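## Task

Using the green pencil gauge, draw a single line that runs for 20 cm or more beside the board's curved edge, staying at the offset the gauge is set to. The board must carry no other marks. Afterwards the gauge must rest motionless on the bench, away from both the board and the bench dogs.

## Robot and tools

ROBOT AND FRAME. Two arms, left_arm and right_arm, each carry a two-finger parallel gripper. All positions are in one scene frame, in metres. Its origin sits at table-top height, halfway between the nominal arm bases. +z points up, +x points out over the table, and left_arm is on the +y side. Arm names do not match image left and right. The real bases are offset from nominal; only a BASES line gives their calibrated spot. Printed hand poses can be a few cm off, more at long reach.

GRIPPER GEOMETRY. The fingers point along the gripper's +z axis and close along its x axis. end_effector_position is the point midway between the pads; fingertips extend 17.5 mm past it. A block juts about 10 cm from the last joint's axis toward the gripper's -y side and rotates with it.

ROW LAYOUT. Every command row has 20 numbers, both arms always present: left x, y, z, qw, qx, qy, qz, gripper position, force_limit, speed, then the same ten for the right arm. x, y, z is an absolute target for end_effector_position in the scene frame (m). qw, qx, qy, qz is an absolute target orientation, w first. The last three of each arm are in [-1, 1]. Gripper position: +1 is fully open (50 mm), about -0.65 brings the pads together, -1 means grip (close until blocked). force_limit per pad: about 20 N at -1, 102 N at 0, 185 N at +1, final grip up to ~15 N above. speed of the gap: 20 mm/s at -1, 85 at 0, 150 at +1. To keep an arm or gripper as it is, resend its last pose and last three gripper numbers; a 0 is a real command. To hold orientation, repeat the same target quaternion rather than copying a drifted reading.

execute_actions. "actions" holds at most one item. An empty list is a look and returns state with pictures. {"rows": [...], "steps": n}: up to 15 rows, n at most 15 (default 15, minimum 6); each row lasts one 1/30 s step and the last row repeats. {"steps": n} with no rows waits up to 300 steps counted from the previous result, including reply time. The call is refused, sending nothing, if any target lies more than 0.6 m from the arm's last reported position along any gripper axis. The result is sampled 6 steps before the action ends; those steps run afterwards. "cameras": a list of names, ["all"], or [] for none; pictures come only for an empty list or when requested.

move. "target": one 20-number row or a list of up to 15 rows, absolute poses, no 0.6 m rule. "speed": m/s, 0.002 to 0.5, default 0.25, rotation capped at twice that in rad/s; one value or one per target. "blend": corner rounding radius in m, default 0 (stop at each target). "blocking": false returns about 0.5 s after start. Paths are straight, finish together, last 0.5 s minimum and are cut at 10 s. They ignore obstacles and the other arm. Fast moves lag and stray, worst with a near-straight arm. Do not route a path close to an arm's own base; go around. Finger numbers of the first target are sent at the start; those of later targets are sent only after a full stop there. The "move:" line reports the ending (done, off_target, moving, held, fault) and limits (paced = pose clipped, held = steps withheld). Done means within 3 mm and 2 degrees; it says nothing about contact.



CONTROLLER. Each step the commanded pose is clipped to 70 mm and 16 degrees from the measured pose, then solved by damped inverse kinematics, position favoured. Joint target speeds are capped (2.09, 3.14, 3.93 rad/s) with 0.3 s ramp. A wrist near the waist axis can flip the shoulder. Elbows never lock straight. A clearance check holds back commands that bring the arms too close, but not finger motion, and contact can still happen. A HELD step keeps being retried.

RESULT LINES. object_status: 0 moving, 1 blocked while opening, 2 blocked while closing (grip), 3 reached target or pads met (likely empty). After a grip at force_limit -1 status stays 2 even if the object slips. Opening in mm is about (250 - position_measured) x 0.202. "within noise" joint velocities mean at rest. Hand target is the pose being driven to. Joint torques, external joint torques and Flange force (gripper axes, includes held weight, noisy) help detect contact. MOTOR HOT warns of heating; OVER-TEMPERATURE FAULT brakes the arm 30 to 60 s or more.

FAULTS AND CARE. Contact torque at a joint's limit (waist and shoulder 316, elbow 148, wrist joints 41.8 N m) or 144 N outside force stops the arm for 10 s; if its grip pins it, release before moving. Arms are stiff: aim the pencil tip at the board surface, not into it, and move slowly when touching; faster touches and deeper targets press harder. Avoid drops, releasing moving objects, slams, hard pushes and arm-to-arm collisions (these can fail the scene). Anything falling or left off the table fails the task. Loose items may occasionally get nudged by the scene. Long stretched poses and pushing at unreachable targets heat motors.

CAMERAS. cam_high and cam_low, 672x504, with supplied pinhole-plus-radial calibrations that may have drifted up to about 2.3 degrees and 9 mm.

Each tool is called after "Emit:" by a JSON object that holds its "fn" and its "kwargs".

## Session

Emit:
{"fn": "execute_actions", "kwargs": {"actions": [], "cameras": ["all"]}}

Scene clock: 0.00 s of 4800.00 s.
left_arm: end_effector_position=(+0.5930, +0.3773, +0.1084) position_measured=3 object_status=3 end_effector_quat_wxyz=(-0.134, -0.498, +0.856, -0.036) | right_arm: end_effector_position=(+0.9738, -0.2133, +0.1705) position_measured=3 object_status=3 end_effector_quat_wxyz=(+0.083, +0.876, -0.458, +0.126)
Joint positions: left_arm=[-0.039 0.421 1.783 -0.223 1.141 -2.543] | right_arm=[0.455 1.169 0.308 -0.303 1.639 2.94]
Joint velocities: within noise
Joint torques (N m): no reading
External joint torques (N m): no reading
Flange force (N): no reading
Hand target: left_arm +0.5930, +0.3773, +0.1084; -0.134, -0.498, +0.856, -0.036 | right_arm +0.9738, -0.2133, +0.1705; +0.083, +0.876, -0.458, +0.126

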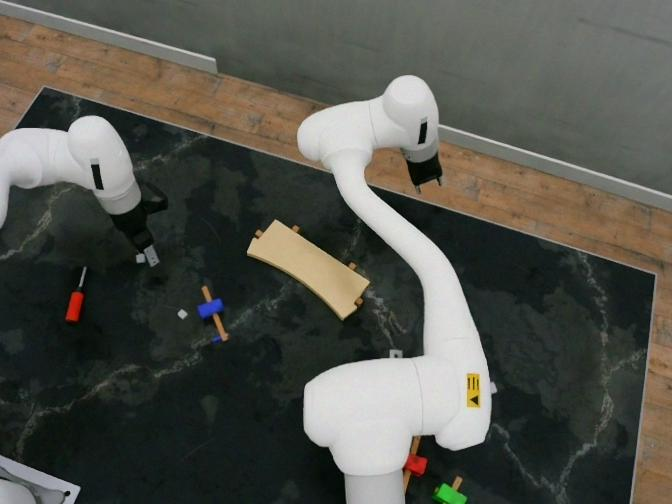

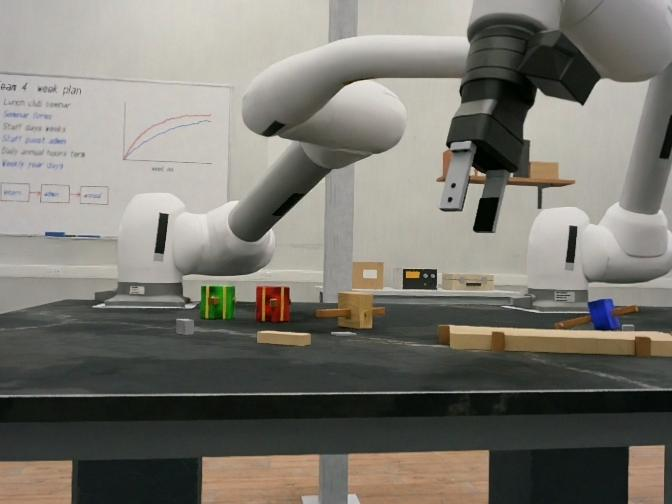

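Emit:
{"fn": "zoom_image", "kwargs": {"camera": "cam_high", "region": [160, 200, 400, 360]}}

Emit:
{"fn": "zoom_image", "kwargs": {"camera": "cam_high", "region": [370, 400, 530, 504]}}

Emit:
{"fn": "zoom_image", "kwargs": {"camera": "cam_low", "region": [170, 270, 420, 360]}}

Emit:
{"fn": "zoom_image", "kwargs": {"camera": "cam_low", "region": [420, 270, 670, 360]}}

Scaled by 2.100 from the camera's 672x504 image, which has a finer 960x720 frame.

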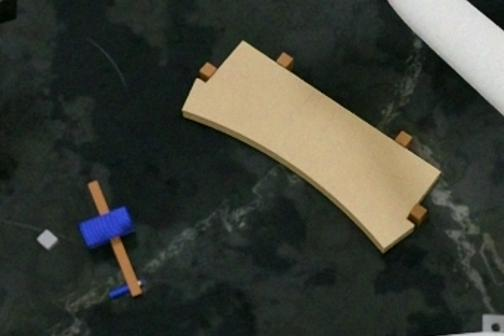

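Scaled by 3.150 from the camera's 672x504 image, which has a finer 960x720 frame.

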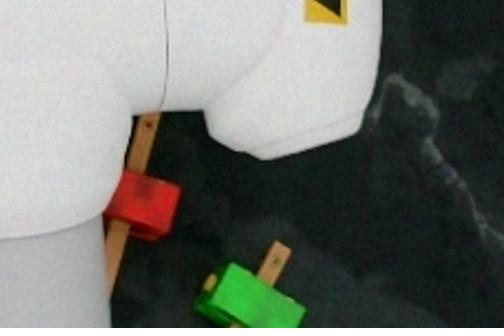

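Scaled by 2.016 from the camera's 672x504 image, which has a finer 960x720 frame.

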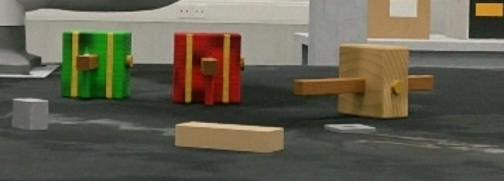

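Scaled by 2.016 from the camera's 672x504 image, which has a finer 960x720 frame.

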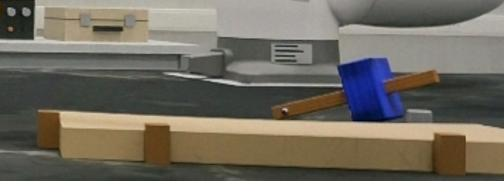

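Emit:
{"fn": "move", "kwargs": {"target": [[0.593,0.3773,0.2,-0.134,-0.498,0.856,-0.036,1,-1,0,0.62,-0.7,0.35,0,0.886,-0.463,0,1,-1,0]]}}

Scene clock: 5.33 s of 4800.00 s.
left_arm: end_effector_position=(+0.5930, +0.3773, +0.2000) position_measured=3 object_status=3 end_effector_quat_wxyz=(-0.134, -0.498, +0.856, -0.036) | right_arm: end_effector_position=(+0.6200, -0.6999, +0.3500) position_measured=3 object_status=3 end_effector_quat_wxyz=(+0.000, +0.886, -0.463, +0.000)
Joint positions: left_arm=[-0.038 0.342 1.708 -0.211 1.291 -2.578] | right_arm=[-0.112 0.249 1.526 0 1.367 2.397]
Joint velocities: within noise
Joint torques (N m): left_arm=[-1.56 -75.14 -38.13 3.11 0.56 -0.14] | right_arm=[2.47 -66.14 -40.25 4.07 -0.32 -0.39]
External joint torques (N m): left_arm=[1.65 3.22 0.96 0.04 -0.02 0.16] | right_arm=[-2.39 -2.83 -2.67 0.25 0.25 0.39]
Flange force (N): left_arm=[-4.4 -1.3 2.2] | right_arm=[2.8 1.2 -5.1]
Hand target: left_arm +0.5930, +0.3773, +0.2000; -0.134, -0.498, +0.856, -0.036 | right_arm +0.6200, -0.7000, +0.3500; +0.000, +0.886, -0.463, +0.000
Off the commanded pose: left_arm 0.000 m, 0 deg | right_arm 0.000 m, 0 deg.
Kept back: nothing.
move: done

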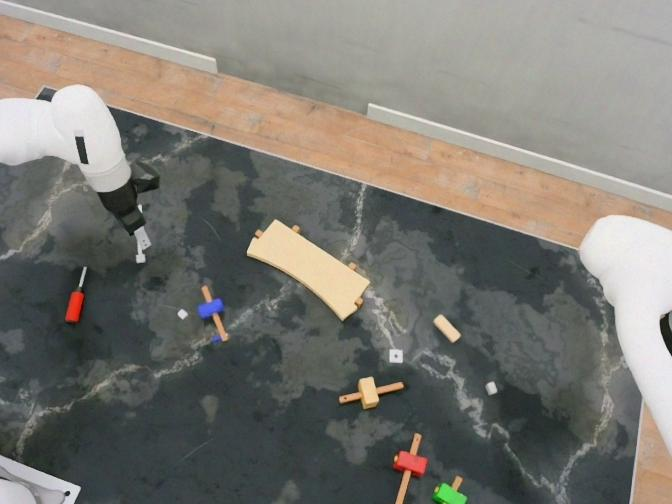

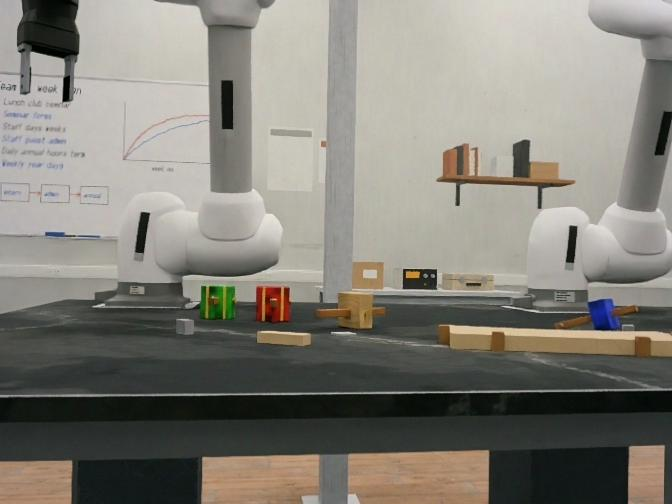

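Emit:
{"fn": "zoom_image", "kwargs": {"camera": "cam_high", "region": [370, 410, 490, 504]}}

Emit:
{"fn": "zoom_image", "kwargs": {"camera": "cam_high", "region": [320, 350, 430, 430]}}

Emit:
{"fn": "zoom_image", "kwargs": {"camera": "cam_high", "region": [180, 270, 260, 350]}}

Emit:
{"fn": "zoom_image", "kwargs": {"camera": "cam_high", "region": [230, 200, 390, 330]}}

Emit:
{"fn": "zoom_image", "kwargs": {"camera": "cam_low", "region": [190, 275, 310, 350]}}

Emit:
{"fn": "zoom_image", "kwargs": {"camera": "cam_low", "region": [550, 280, 671, 360]}}

Scaled by 4.200 from the camera's 672x504 image, which has a finer 960x720 frame.

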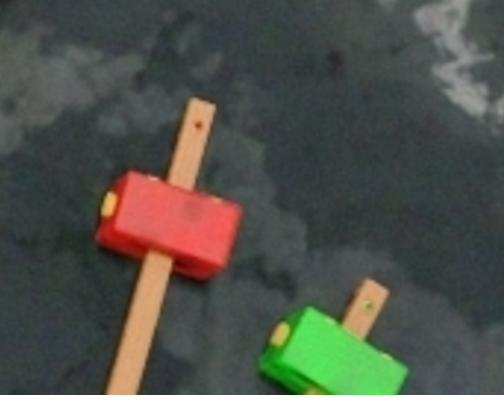

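Scaled by 4.582 from the camera's 672x504 image, which has a finer 960x720 frame.

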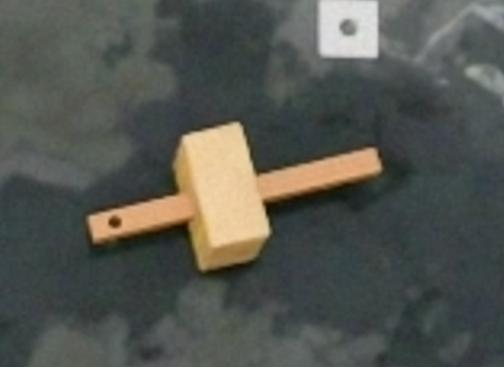

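Scaled by 6.300 from the camera's 672x504 image, which has a finer 960x720 frame.

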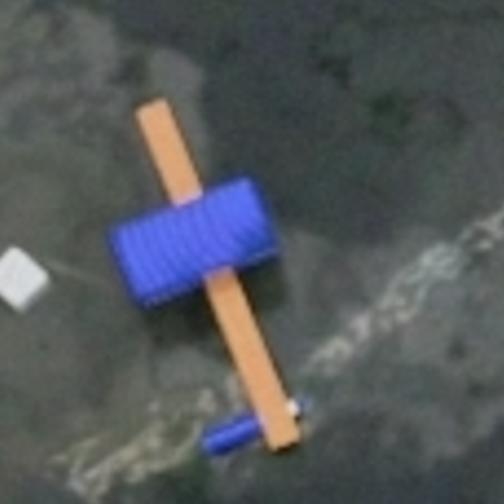

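Scaled by 3.150 from the camera's 672x504 image, which has a finer 960x720 frame.

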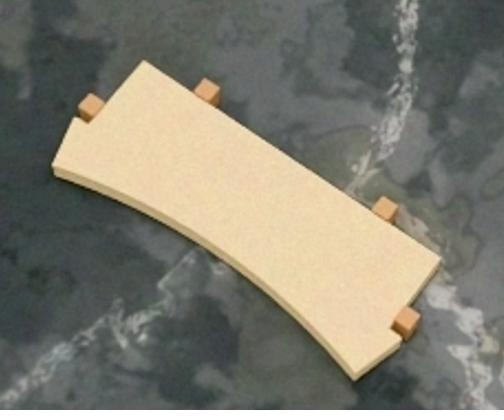

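Scaled by 4.200 from the camera's 672x504 image, which has a finer 960x720 frame.

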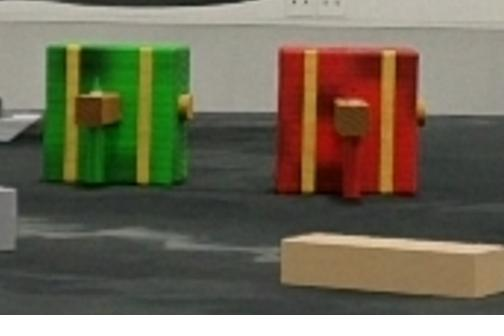

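Scaled by 4.165 from the camera's 672x504 image, which has a finer 960x720 frame.

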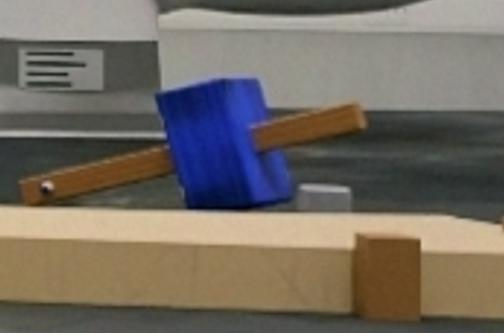

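Emit:
{"fn": "zoom_image", "kwargs": {"camera": "cam_high", "region": [425, 464, 475, 504]}}

Emit:
{"fn": "zoom_image", "kwargs": {"camera": "cam_low", "region": [190, 275, 250, 330]}}

Emit:
{"fn": "zoom_image", "kwargs": {"camera": "cam_high", "region": [385, 424, 445, 504]}}

Scaled by 10.080 from the camera's 672x504 image, which has a finer 960x720 frame.

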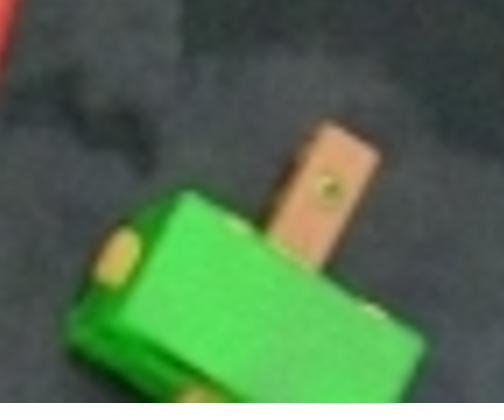

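Scaled by 8.400 from the camera's 672x504 image, which has a finer 960x720 frame.

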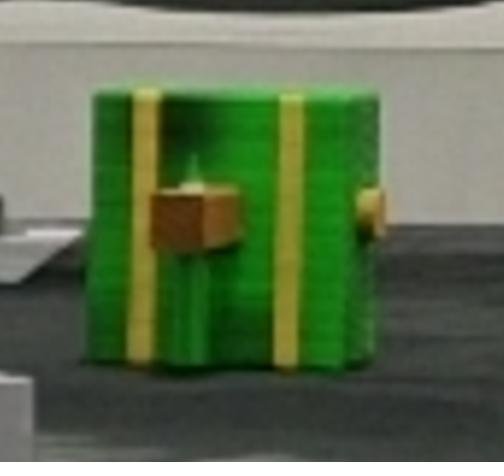

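Scaled by 6.300 from the camera's 672x504 image, which has a finer 960x720 frame.

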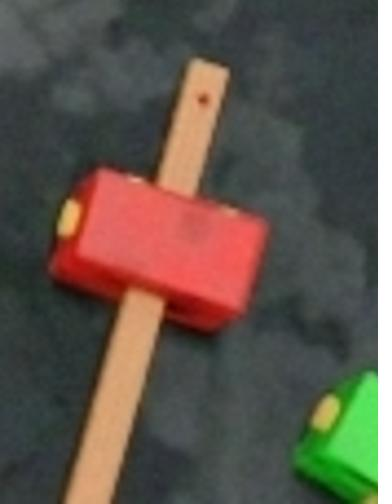

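Emit:
{"fn": "move", "kwargs": {"target": [[0.593,0.3773,0.2,-0.134,-0.498,0.856,-0.036,1,-1,0,0.40,-0.30,0.35,-0.0605,0.1162,0.8794,-0.4577,1,-1,0]]}}

Scene clock: 21.83 s of 4800.00 s.
left_arm: end_effector_position=(+0.5930, +0.3773, +0.2000) position_measured=3 object_status=3 end_effector_quat_wxyz=(-0.134, -0.498, +0.856, -0.036) | right_arm: end_effector_position=(+0.4000, -0.3001, +0.3500) position_measured=3 object_status=3 end_effector_quat_wxyz=(-0.060, +0.116, +0.879, -0.458) end_effector_velocity=(+0.000, +0.001, +0.001) end_effector_angular_velocity=(-0.001, -0.005, -0.006)
Joint positions: left_arm=[-0.038 0.341 1.708 -0.211 1.291 -2.578] | right_arm=[0.792 0.433 1.5 -0.493 2.04 5.712]
Joint velocities: left_arm=[within noise] | right_arm=[0 0.001 -0.002 0.002 0.002 0.007]
Joint torques (N m): left_arm=[-1.68 -74.84 -37.52 3.17 0.56 -0.22] | right_arm=[0.32 -79.87 -35.01 2.12 1.97 -0.71]
External joint torques (N m): left_arm=[1.7 3.03 0.34 -0.02 -0.02 0.24] | right_arm=[-0.33 -2.67 -2.94 0.23 0.17 0.71]
Flange force (N): left_arm=[-4.8 -2.0 1.4] | right_arm=[-0.5 -2.0 -4.4]
Hand target: left_arm +0.5930, +0.3773, +0.2000; -0.134, -0.498, +0.856, -0.036 | right_arm +0.4000, -0.3000, +0.3500; -0.061, +0.116, +0.879, -0.458
Off the commanded pose: left_arm 0.000 m, 0 deg | right_arm 0.000 m, 0 deg.
Kept back: nothing.
move: done

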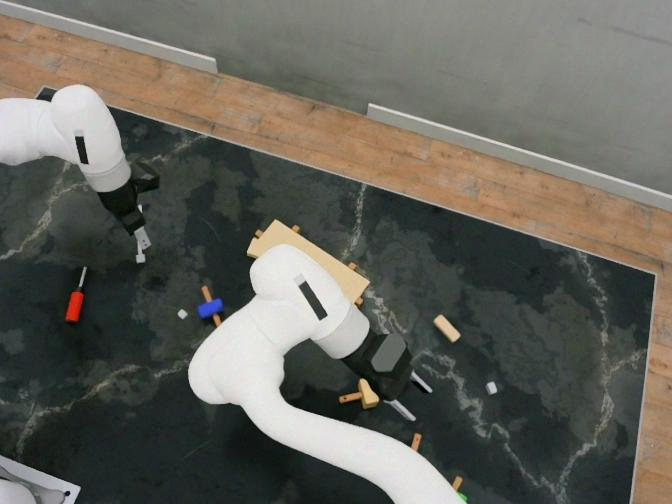

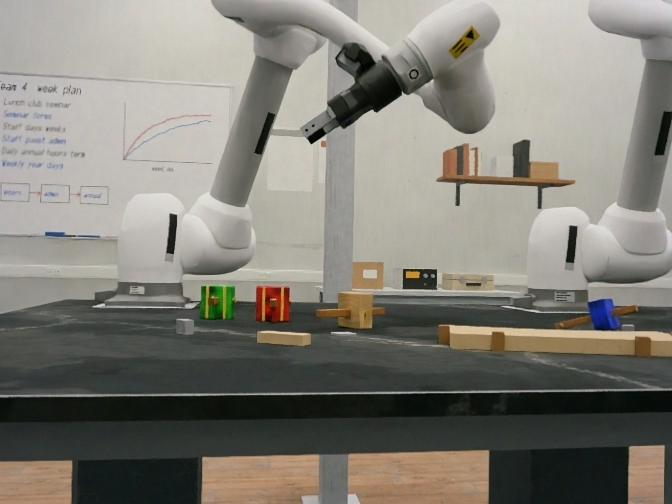

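Emit:
{"fn": "zoom_image", "kwargs": {"camera": "cam_high", "region": [370, 340, 450, 430]}}

Emit:
{"fn": "zoom_image", "kwargs": {"camera": "cam_low", "region": [290, 80, 390, 160]}}

Scaled by 5.600 from the camera's 672x504 image, which has a finer 960x720 frame.

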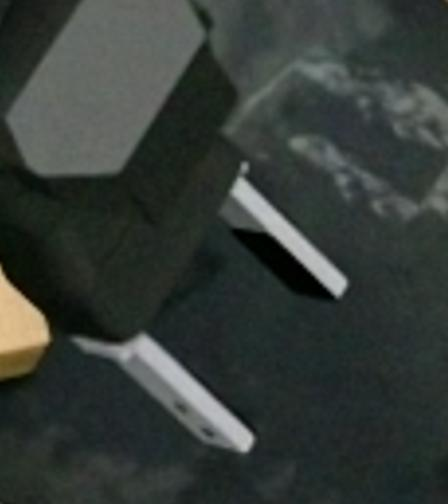

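Scaled by 5.040 from the camera's 672x504 image, which has a finer 960x720 frame.

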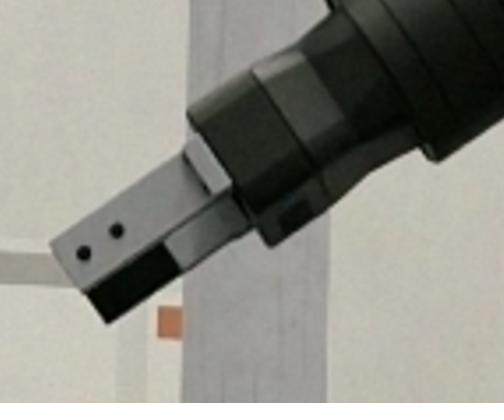

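Emit:
{"fn": "move", "kwargs": {"target": [[0.593,0.3773,0.2,-0.134,-0.498,0.856,-0.036,1,-1,0,0.292,-0.4455,0.35,0,0.131,0.9914,0,1,-1,0],[0.593,0.3773,0.2,-0.134,-0.498,0.856,-0.036,1,-1,0,0.292,-0.4455,0.11,0,0.131,0.9914,0,1,-1,0]]}}

Emit:
{"fn": "zoom_image", "kwargs": {"camera": "cam_high", "region": [390, 404, 510, 504]}}

Emit:
{"fn": "zoom_image", "kwargs": {"camera": "cam_low", "region": [180, 200, 300, 330]}}

Scene clock: 28.57 s of 4800.00 s.
left_arm: end_effector_position=(+0.5930, +0.3773, +0.2000) position_measured=3 object_status=3 end_effector_quat_wxyz=(-0.134, -0.498, +0.856, -0.036) | right_arm: end_effector_position=(+0.2920, -0.4455, +0.1101) position_measured=3 object_status=3 end_effector_quat_wxyz=(+0.000, +0.131, +0.991, +0.000)
Joint positions: left_arm=[-0.038 0.341 1.708 -0.211 1.291 -2.578] | right_arm=[0.423 -0.002 2.301 0 0.843 5.373]
Joint velocities: within noise
Joint torques (N m): left_arm=[-1.79 -75.48 -37.86 3.23 0.68 -0.26] | right_arm=[0.71 -29.47 -30.36 3.03 -0.22 -0.38]
External joint torques (N m): left_arm=[1.99 2.94 0.48 -0.06 -0.15 0.28] | right_arm=[-0.72 -2.98 -2.47 0.21 0.25 0.38]
Flange force (N): left_arm=[-5.0 -1.4 1.7] | right_arm=[0.1 -1.2 -7.3]
Hand target: left_arm +0.5930, +0.3773, +0.2000; -0.134, -0.498, +0.856, -0.036 | right_arm +0.2920, -0.4455, +0.1100; +0.000, +0.131, +0.991, +0.000
Off the commanded pose: left_arm 0.000 m, 0 deg | right_arm 0.000 m, 0 deg.
Kept back: nothing.
move: done

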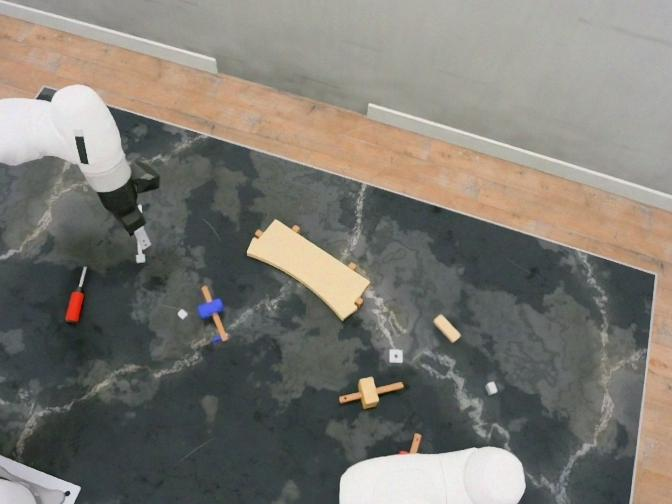

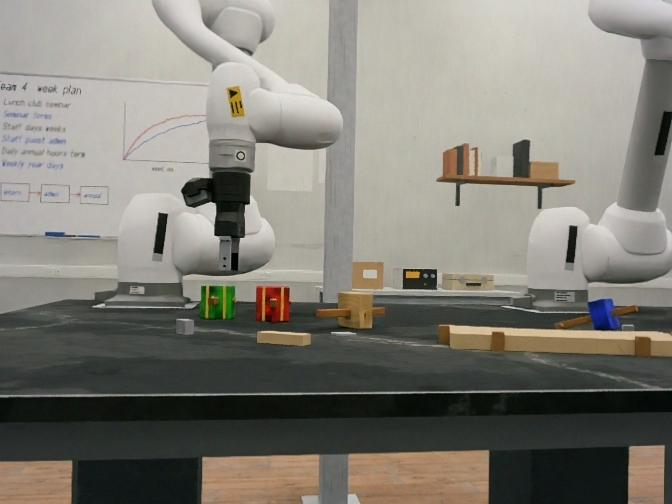

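Scaled by 4.200 from the camera's 672x504 image, which has a finer 960x720 frame.

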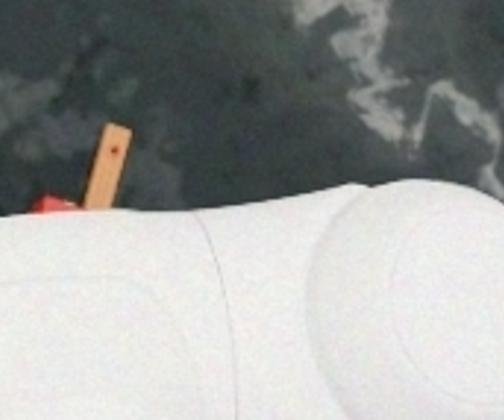

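Scaled by 3.877 from the camera's 672x504 image, which has a finer 960x720 frame.

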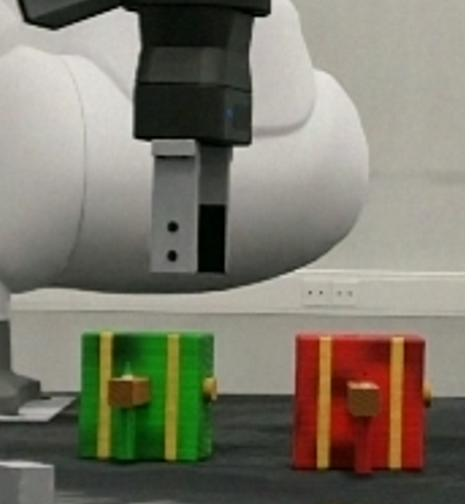

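Emit:
{"fn": "move", "kwargs": {"target": [[0.593,0.3773,0.2,-0.134,-0.498,0.856,-0.036,1,-1,0,0.292,-0.4455,0.036,0,0.131,0.9914,0,1,-1,0]], "speed": 0.08}}

Emit:
{"fn": "zoom_image", "kwargs": {"camera": "cam_low", "region": [180, 240, 280, 330]}}

Scene clock: 40.33 s of 4800.00 s.
left_arm: end_effector_position=(+0.5930, +0.3773, +0.2000) position_measured=3 object_status=3 end_effector_quat_wxyz=(-0.134, -0.498, +0.856, -0.036) | right_arm: end_effector_position=(+0.2953, -0.4443, +0.0802) position_measured=3 object_status=3 end_effector_quat_wxyz=(+0.003, +0.131, +0.991, +0.002)
Joint positions: left_arm=[-0.038 0.341 1.708 -0.211 1.291 -2.578] | right_arm=[0.423 0.045 2.326 -0.001 0.763 5.373]
Joint velocities: within noise
Joint torques (N m): left_arm=[-1.54 -75.6 -38.04 3.19 0.57 -0.29] | right_arm=[3.8 -17.31 -16.46 4.81 -0.45 -0.58]
External joint torques (N m): left_arm=[1.66 3.56 0.87 -0.04 -0.04 0.31] | right_arm=[-3.75 -18.08 -14.01 -1.81 0.47 0.58]
External joint torques when the fault began: right_arm=[-4.25 -59.92 -49.32 -3.48 -2.25 0.85]
Flange force (N): left_arm=[-4.9 -1.8 2.3] | right_arm=[-1.4 -8.9 -42.0]
Flange force when the fault began (N): right_arm=[2.2 -13.3 -133.0]
Hand target: left_arm +0.5930, +0.3773, +0.2000; -0.134, -0.498, +0.856, -0.036 | right_arm +0.2953, -0.4443, +0.0802; +0.003, +0.131, +0.991, +0.002
Off the commanded pose: left_arm 0.000 m, 0 deg | right_arm 0.044 m, 0 deg.
FORCE FAULT: contact force on the right arm reached its limit, and that arm stopped for 10 seconds. The contact can be on any part of that arm, not only on its tool. That arm's remaining commands of this call were not run. That arm's target is now where it stood when the stop ended, not its last command. That arm accepts commands again.
Kept back: nothing.
move: fault (right_arm)

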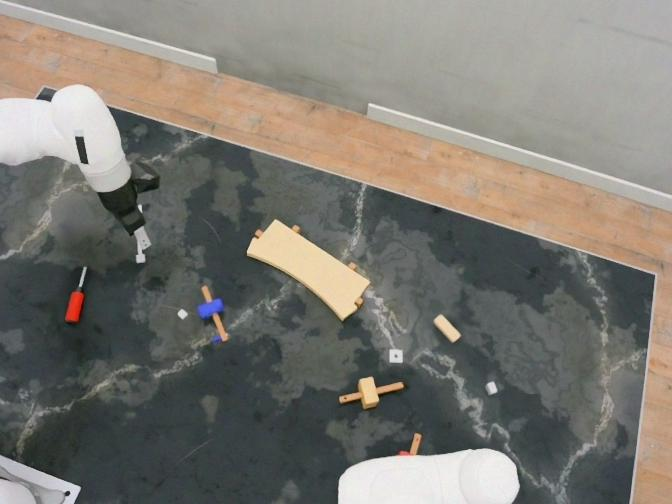

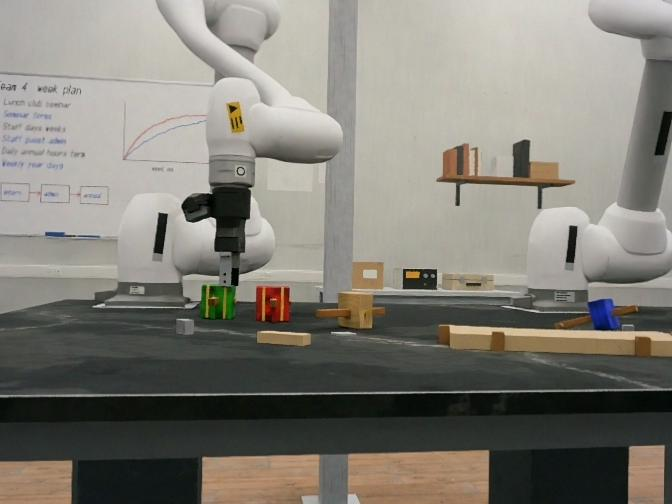

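Scaled by 5.040 from the camera's 672x504 image, which has a finer 960x720 frame.

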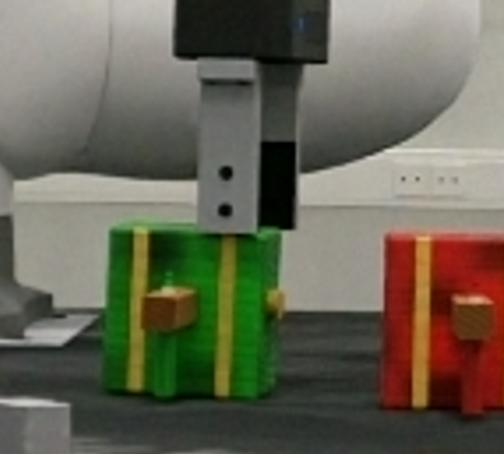

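Emit:
{"fn": "zoom_image", "kwargs": {"camera": "cam_low", "region": [196, 270, 246, 325]}}

Scaled by 9.164 from the camera's 672x504 image, which has a finer 960x720 frame.

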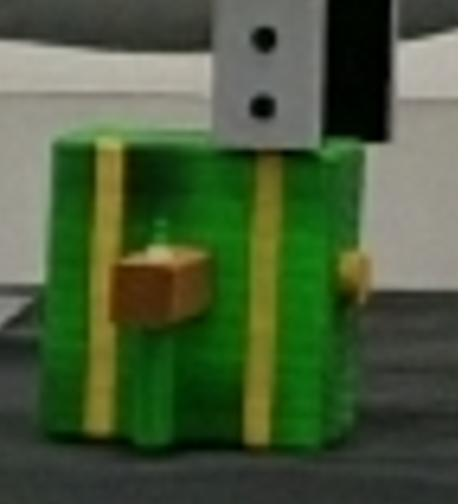

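Emit:
{"fn": "move", "kwargs": {"target": [[0.593,0.3773,0.2,-0.134,-0.498,0.856,-0.036,1,-1,0,0.292,-0.4455,0.095,0,0.131,0.9914,0,1,-1,0],[0.593,0.3773,0.2,-0.134,-0.498,0.856,-0.036,1,-1,0,0.3065,-0.4494,0.095,0,0.131,0.9914,0,1,-1,0],[0.593,0.3773,0.2,-0.134,-0.498,0.856,-0.036,1,-1,0,0.3065,-0.4494,0.0785,0,0.131,0.9914,0,1,-1,0]], "speed": [0.05,0.05,0.03]}}

Emit:
{"fn": "zoom_image", "kwargs": {"camera": "cam_low", "region": [196, 270, 246, 325]}}

Scene clock: 44.07 s of 4800.00 s.
left_arm: end_effector_position=(+0.5930, +0.3773, +0.2000) position_measured=3 object_status=3 end_effector_quat_wxyz=(-0.134, -0.498, +0.856, -0.036) | right_arm: end_effector_position=(+0.3065, -0.4494, +0.0786) position_measured=3 object_status=3 end_effector_quat_wxyz=(+0.000, +0.131, +0.991, +0.000)
Joint positions: left_arm=[-0.038 0.341 1.708 -0.211 1.291 -2.578] | right_arm=[0.401 0.063 2.311 0 0.768 5.351]
Joint velocities: within noise
Joint torques (N m): left_arm=[-1.9 -74.85 -38.13 3.14 0.59 -0.18] | right_arm=[0.55 -33.7 -27.61 2.82 -0.23 -0.33]
External joint torques (N m): left_arm=[2.3 1.71 0.65 0.05 -0.04 0.19] | right_arm=[-0.49 -3.59 -2.91 0.18 0.26 0.33]
Flange force (N): left_arm=[-4.1 0.6 1.0] | right_arm=[0.2 -0.7 -8.7]
Hand target: left_arm +0.5930, +0.3773, +0.2000; -0.134, -0.498, +0.856, -0.036 | right_arm +0.3065, -0.4494, +0.0785; +0.000, +0.131, +0.991, +0.000
Off the commanded pose: left_arm 0.000 m, 0 deg | right_arm 0.000 m, 0 deg.
Kept back: nothing.
move: done

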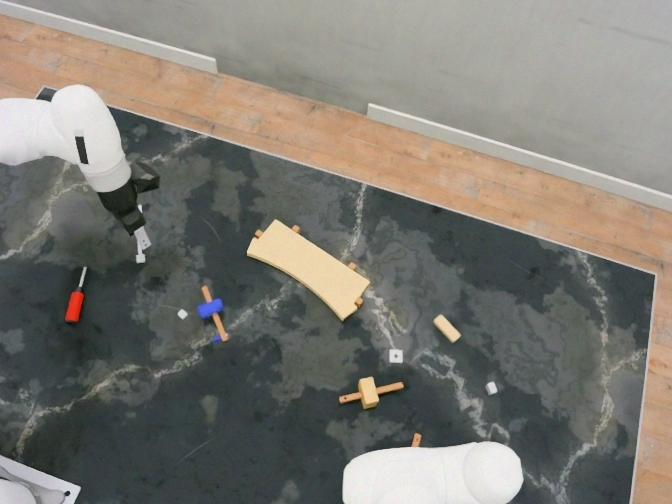

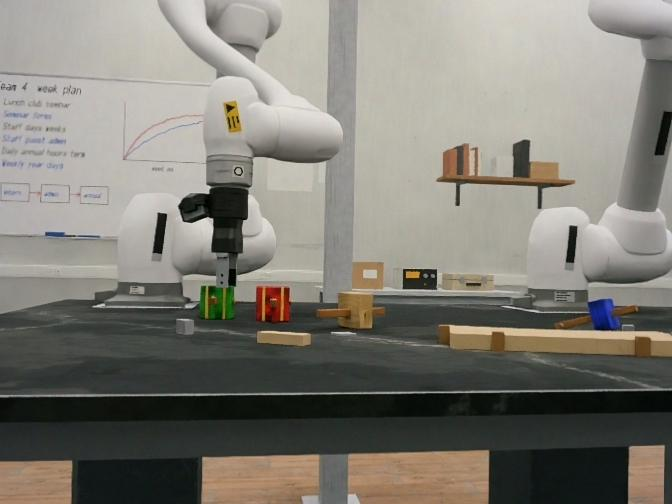

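Scaled by 9.164 from the camera's 672x504 image, which has a finer 960x720 frame.

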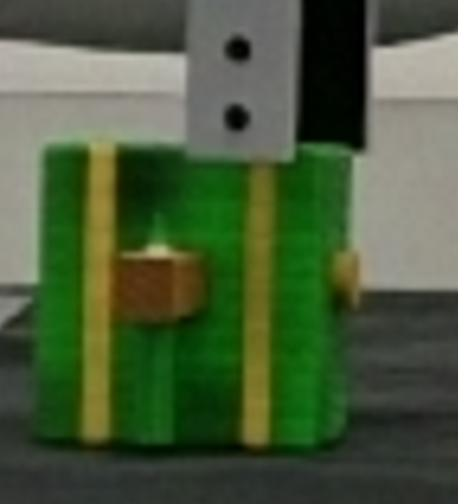

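Emit:
{"fn": "move", "kwargs": {"target": [[0.593,0.3773,0.2,-0.134,-0.498,0.856,-0.036,1,-1,0,0.3065,-0.4494,0.065,0,0.131,0.9914,0,1,-1,0],[0.593,0.3773,0.2,-0.134,-0.498,0.856,-0.036,1,-1,0,0.3065,-0.4494,0.036,0,0.131,0.9914,0,1,-1,0]], "speed": [0.03,0.03]}}

Emit:
{"fn": "zoom_image", "kwargs": {"camera": "cam_low", "region": [196, 270, 246, 325]}}

Scene clock: 46.63 s of 4800.00 s.
left_arm: end_effector_position=(+0.5930, +0.3773, +0.2000) position_measured=3 object_status=3 end_effector_quat_wxyz=(-0.134, -0.498, +0.856, -0.036) | right_arm: end_effector_position=(+0.3065, -0.4494, +0.0361) position_measured=3 object_status=3 end_effector_quat_wxyz=(+0.000, +0.131, +0.991, +0.000)
Joint positions: left_arm=[-0.038 0.341 1.708 -0.211 1.291 -2.578] | right_arm=[0.401 0.134 2.344 0 0.664 5.351]
Joint velocities: within noise
Joint torques (N m): left_arm=[-1.33 -75.51 -37.98 3.2 0.59 -0.24] | right_arm=[0.45 -38.5 -24.89 2.52 -0.16 -0.35]
External joint torques (N m): left_arm=[0.9 3.04 0.54 -0.05 -0.05 0.26] | right_arm=[-0.43 -2.96 -2.12 0.14 0.2 0.35]
Flange force (N): left_arm=[-3.7 -2.2 1.9] | right_arm=[0.2 -0.4 -7.2]
Hand target: left_arm +0.5930, +0.3773, +0.2000; -0.134, -0.498, +0.856, -0.036 | right_arm +0.3065, -0.4494, +0.0360; +0.000, +0.131, +0.991, +0.000
Off the commanded pose: left_arm 0.000 m, 0 deg | right_arm 0.000 m, 0 deg.
Kept back: nothing.
move: done

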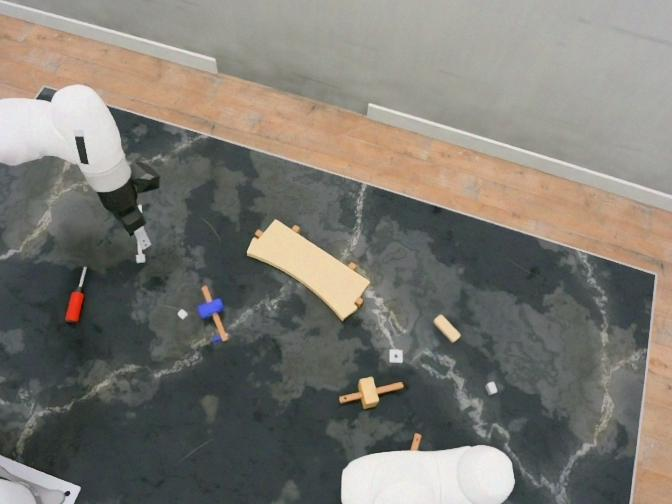

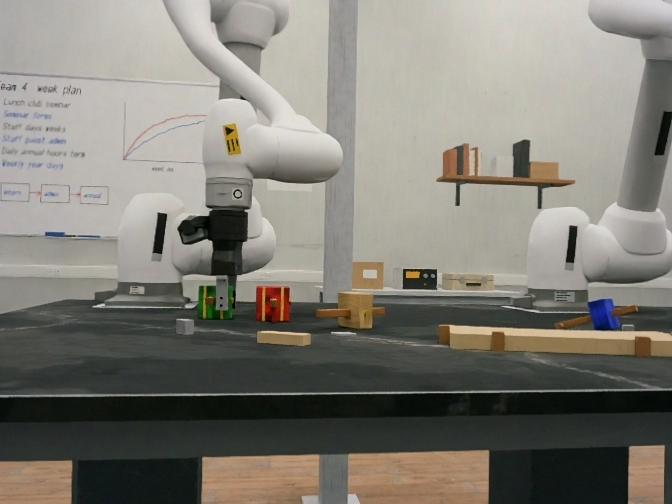

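Scaled by 9.164 from the camera's 672x504 image, which has a finer 960x720 frame.

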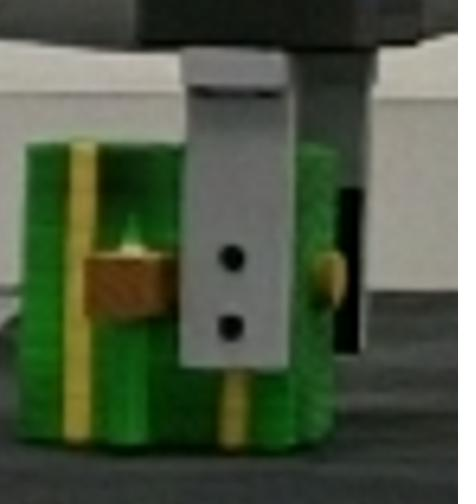

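Emit:
{"fn": "move", "kwargs": {"target": [[0.593,0.3773,0.2,-0.134,-0.498,0.856,-0.036,1,-1,0,0.3065,-0.4494,0.036,0,0.131,0.9914,0,-1,-0.7,-1]], "speed": 0.03}}

Emit:
{"fn": "zoom_image", "kwargs": {"camera": "cam_low", "region": [196, 270, 246, 325]}}

Scene clock: 48.40 s of 4800.00 s.
left_arm: end_effector_position=(+0.5930, +0.3773, +0.2000) position_measured=3 object_status=3 end_effector_quat_wxyz=(-0.134, -0.498, +0.856, -0.036) | right_arm: end_effector_position=(+0.3065, -0.4494, +0.0360) position_measured=95 object_status=2 end_effector_quat_wxyz=(+0.000, +0.131, +0.991, +0.000)
Joint positions: left_arm=[-0.038 0.341 1.708 -0.211 1.291 -2.578] | right_arm=[0.401 0.134 2.344 0 0.663 5.351]
Joint velocities: within noise
Joint torques (N m): left_arm=[-1.68 -75.3 -37.91 3.2 0.58 -0.24] | right_arm=[0.27 -39.15 -25.09 2.47 -0.14 -0.37]
External joint torques (N m): left_arm=[1.63 3.05 0.52 -0.04 -0.05 0.26] | right_arm=[-0.31 -2.04 -1.88 0.18 0.18 0.37]
Flange force (N): left_arm=[-4.6 -1.8 1.7] | right_arm=[-0.3 0.4 -5.4]
Hand target: left_arm +0.5930, +0.3773, +0.2000; -0.134, -0.498, +0.856, -0.036 | right_arm +0.3065, -0.4494, +0.0360; +0.000, +0.131, +0.991, +0.000
Off the commanded pose: left_arm 0.000 m, 0 deg | right_arm 0.000 m, 0 deg.
Kept back: nothing.
move: done

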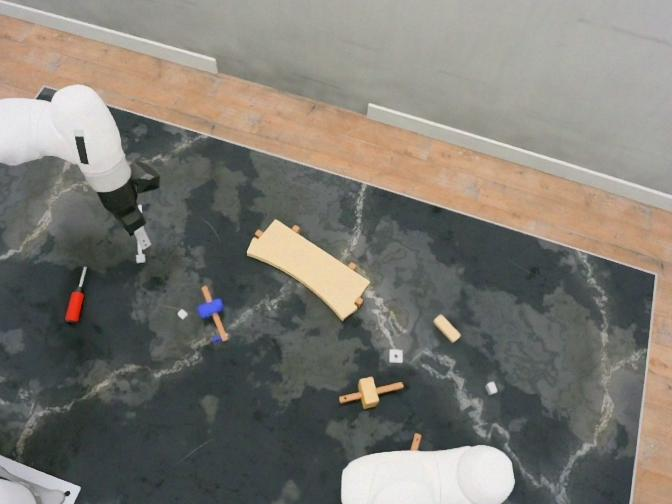

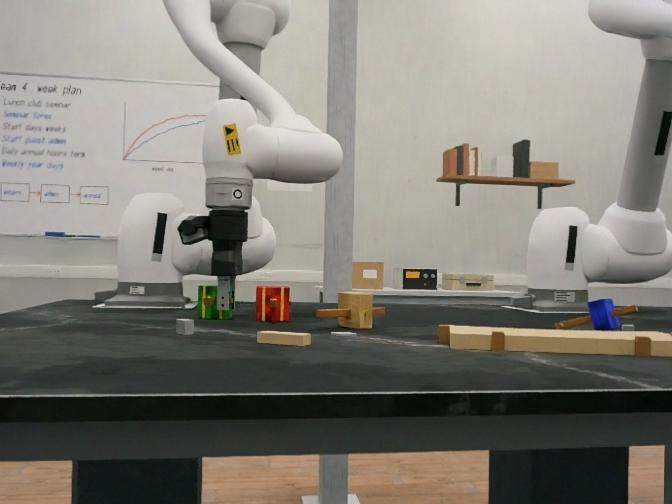

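Scaled by 9.164 from the camera's 672x504 image, which has a finer 960x720 frame.

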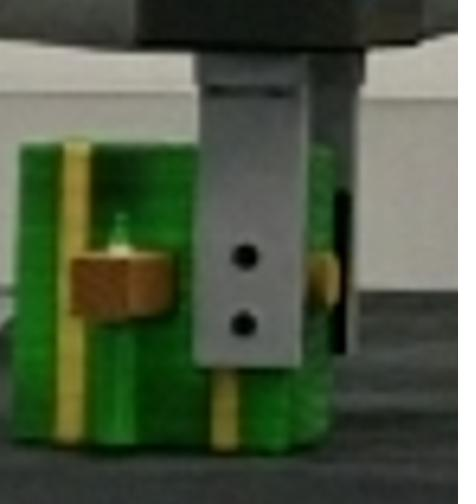

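Emit:
{"fn": "move", "kwargs": {"target": [[0.593,0.3773,0.2,-0.134,-0.498,0.856,-0.036,1,-1,0,0.3065,-0.4494,0.20,0,0.131,0.9914,0,-1,-0.7,-1],[0.593,0.3773,0.2,-0.134,-0.498,0.856,-0.036,1,-1,0,0.38,0.0,0.20,0,0.131,0.9914,0,-1,-0.7,-1],[0.593,0.3773,0.2,-0.134,-0.498,0.856,-0.036,1,-1,0,0.38,0.0,0.06,0,0.131,0.9914,0,-1,-0.7,-1]], "speed": [0.12,0.25,0.12], "blend": [0.03,0.03,0]}}

Emit:
{"fn": "zoom_image", "kwargs": {"camera": "cam_low", "region": [400, 230, 500, 330]}}

Emit:
{"fn": "zoom_image", "kwargs": {"camera": "cam_high", "region": [200, 330, 330, 460]}}

Scene clock: 53.93 s of 4800.00 s.
left_arm: end_effector_position=(+0.5930, +0.3773, +0.2000) position_measured=3 object_status=3 end_effector_quat_wxyz=(-0.134, -0.498, +0.856, -0.036) | right_arm: end_effector_position=(+0.3800, +0.0000, +0.0601) position_measured=95 object_status=2 end_effector_quat_wxyz=(+0.000, +0.131, +0.991, +0.000)
Joint positions: left_arm=[-0.038 0.341 1.708 -0.211 1.291 -2.578] | right_arm=[0.93 0.563 1.631 0 0.948 5.88]
Joint velocities: within noise
Joint torques (N m): left_arm=[-1.4 -75.37 -37.81 3.23 0.58 -0.17] | right_arm=[0.58 -87.79 -33.33 3.31 0.32 -0.38]
External joint torques (N m): left_arm=[1.29 3.06 0.47 -0.08 -0.04 0.19] | right_arm=[-0.62 -4.77 -2.23 0.21 -0.25 0.38]
Flange force (N): left_arm=[-4.1 -2.1 1.7] | right_arm=[0.2 -1.5 -5.4]
Hand target: left_arm +0.5930, +0.3773, +0.2000; -0.134, -0.498, +0.856, -0.036 | right_arm +0.3800, +0.0000, +0.0600; +0.000, +0.131, +0.991, +0.000
Off the commanded pose: left_arm 0.000 m, 0 deg | right_arm 0.000 m, 0 deg.
Kept back: nothing.
move: done; blend cut to 0 m at target 1

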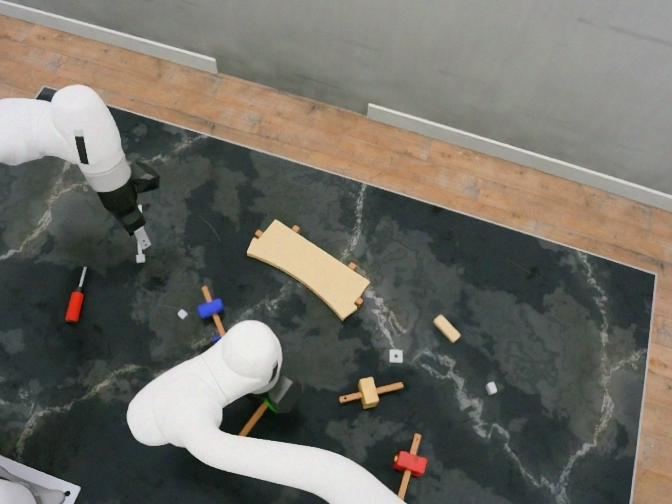

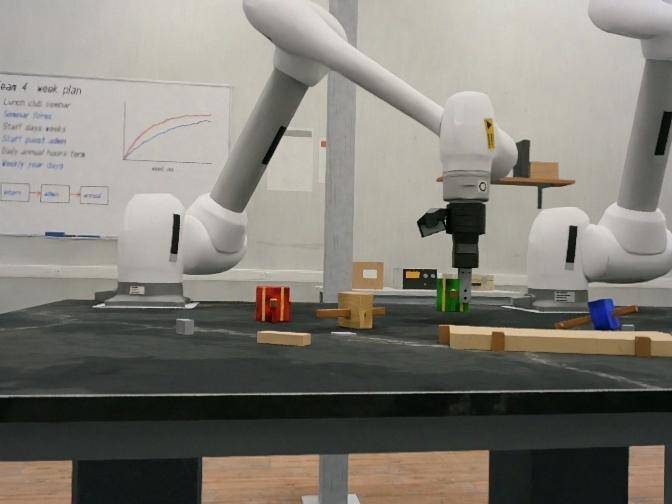

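Scaled by 5.040 from the camera's 672x504 image, which has a finer 960x720 frame.

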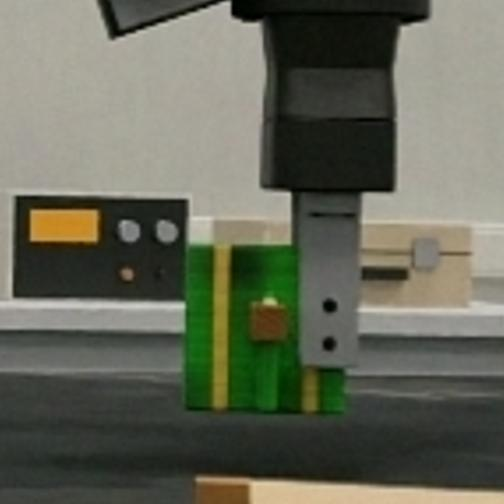

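Scaled by 3.877 from the camera's 672x504 image, which has a finer 960x720 frame.

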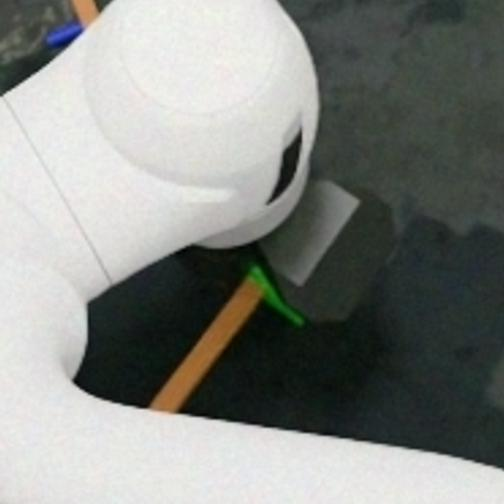

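Emit:
{"fn": "move", "kwargs": {"target": [[0.593,0.3773,0.2,-0.134,-0.498,0.856,-0.036,1,-1,0,0.38,0.0,0.0365,0,0.131,0.9914,0,-1,-0.7,-1]], "speed": [0.04], "cameras": []}}

Scene clock: 57.37 s of 4800.00 s.
left_arm: end_effector_position=(+0.5930, +0.3773, +0.2000) position_measured=3 object_status=3 end_effector_quat_wxyz=(-0.134, -0.498, +0.856, -0.036) | right_arm: end_effector_position=(+0.3800, +0.0000, +0.0367) position_measured=95 object_status=2 end_effector_quat_wxyz=(+0.000, +0.131, +0.991, +0.000)
Joint positions: left_arm=[-0.038 0.341 1.708 -0.211 1.291 -2.578] | right_arm=[0.93 0.586 1.643 0 0.912 5.88]
Joint velocities: within noise
Joint torques (N m): left_arm=[-0.93 -75.18 -37.89 3.2 0.7 -0.16] | right_arm=[-0.09 -83.55 -30.07 3.12 -1.1 -0.39]
External joint torques (N m): left_arm=[1.23 3.55 0.73 -0.04 -0.18 0.18] | right_arm=[-0.05 -10.12 -4.68 0.31 1.16 0.39]
Flange force (N): left_arm=[-4.3 -2.3 2.5] | right_arm=[0.8 -0.9 -14.1]
Hand target: left_arm +0.5930, +0.3773, +0.2000; -0.134, -0.498, +0.856, -0.036 | right_arm +0.3800, +0.0000, +0.0365; +0.000, +0.131, +0.991, +0.000
Off the commanded pose: left_arm 0.000 m, 0 deg | right_arm 0.000 m, 0 deg.
Kept back: nothing.
move: done
No camera images: "cameras" was empty.

Emit:
{"fn": "move", "kwargs": {"target": [[0.593,0.3773,0.2,-0.134,-0.498,0.856,-0.036,1,-1,0,0.38,0.0,0.0365,0,0.131,0.9914,0,1,-0.7,-0.6],[0.593,0.3773,0.2,-0.134,-0.498,0.856,-0.036,1,-1,0,0.38,0.0,0.13,0,0.131,0.9914,0,1,-0.7,-0.6],[0.593,0.3773,0.2,-0.134,-0.498,0.856,-0.036,1,-1,0,0.4063,0.0975,0.2,-0.0605,0.1162,0.8794,-0.4577,1,-0.7,-0.6],[0.593,0.3773,0.2,-0.134,-0.498,0.856,-0.036,1,-1,0,0.4063,0.0975,0.0929,-0.0605,0.1162,0.8794,-0.4577,1,-0.7,-0.6]], "speed": [0.1,0.15,0.25,0.15], "blend": [0,0.02,0.02,0]}}

Emit:
{"fn": "zoom_image", "kwargs": {"camera": "cam_low", "region": [410, 220, 530, 330]}}

Emit:
{"fn": "zoom_image", "kwargs": {"camera": "cam_high", "region": [200, 330, 330, 460]}}

Scene clock: 62.83 s of 4800.00 s.
left_arm: end_effector_position=(+0.5930, +0.3773, +0.2000) position_measured=3 object_status=3 end_effector_quat_wxyz=(-0.134, -0.498, +0.856, -0.036) | right_arm: end_effector_position=(+0.4063, +0.0975, +0.0930) position_measured=3 object_status=3 end_effector_quat_wxyz=(-0.060, +0.116, +0.879, -0.458)
Joint positions: left_arm=[-0.038 0.341 1.708 -0.211 1.291 -2.578] | right_arm=[1.05 1.158 0.668 -0.295 2.234 5.933]
Joint velocities: within noise
Joint torques (N m): left_arm=[-0.84 -75.03 -38.12 3.14 0.63 -0.2] | right_arm=[0.48 -133.95 -37.05 3.19 2.11 -0.47]
External joint torques (N m): left_arm=[1.11 2.71 0.82 0.03 -0.09 0.21] | right_arm=[-0.57 -3.76 -2.78 0.18 0.29 0.47]
Flange force (N): left_arm=[-3.4 -1.2 2.1] | right_arm=[-1.0 -0.4 -6.3]
Hand target: left_arm +0.5930, +0.3773, +0.2000; -0.134, -0.498, +0.856, -0.036 | right_arm +0.4063, +0.0975, +0.0929; -0.061, +0.116, +0.879, -0.458
Off the commanded pose: left_arm 0.000 m, 0 deg | right_arm 0.000 m, 0 deg.
Kept back: nothing.
move: done

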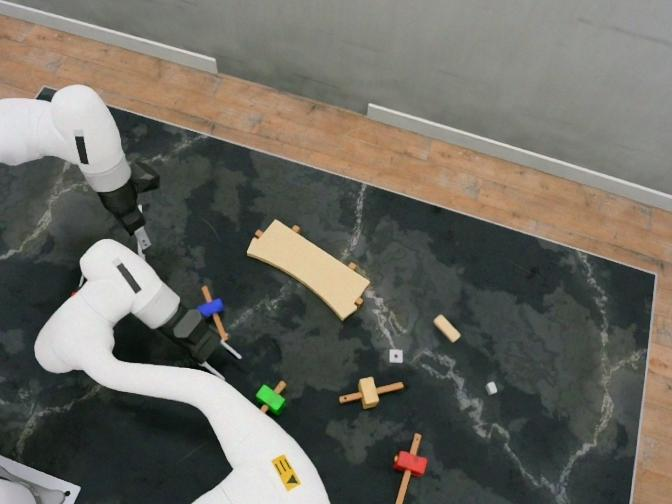

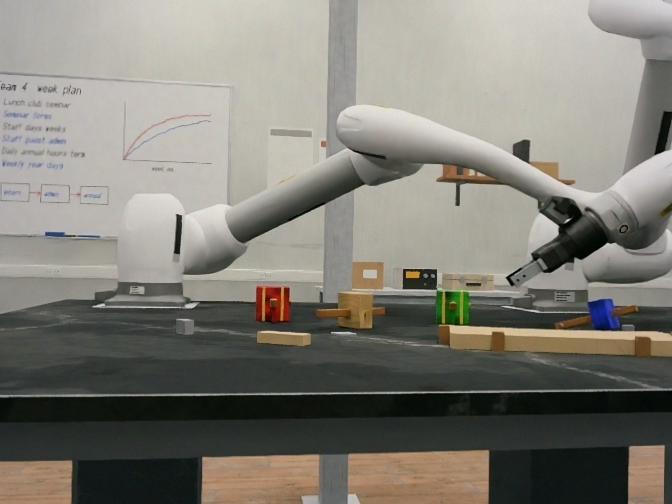

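Scaled by 4.200 from the camera's 672x504 image, which has a finer 960x720 frame.

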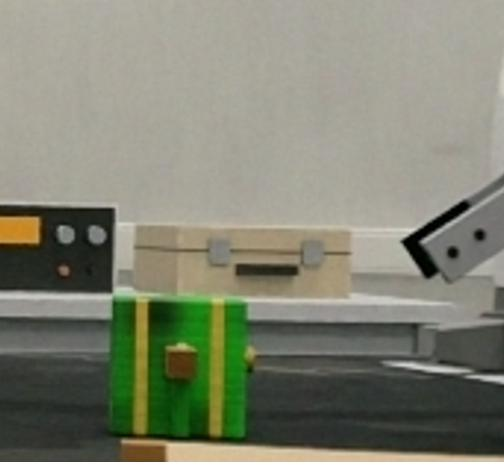

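Scaled by 3.877 from the camera's 672x504 image, which has a finer 960x720 frame.

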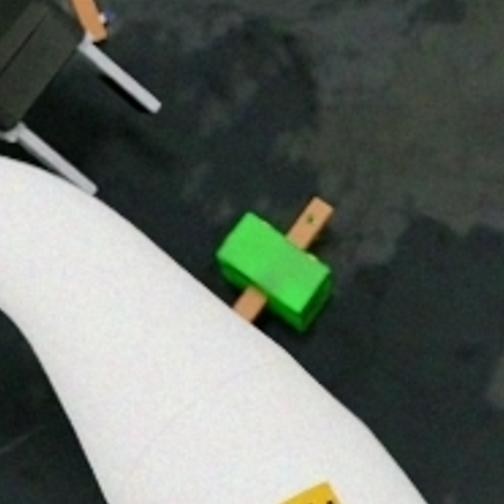

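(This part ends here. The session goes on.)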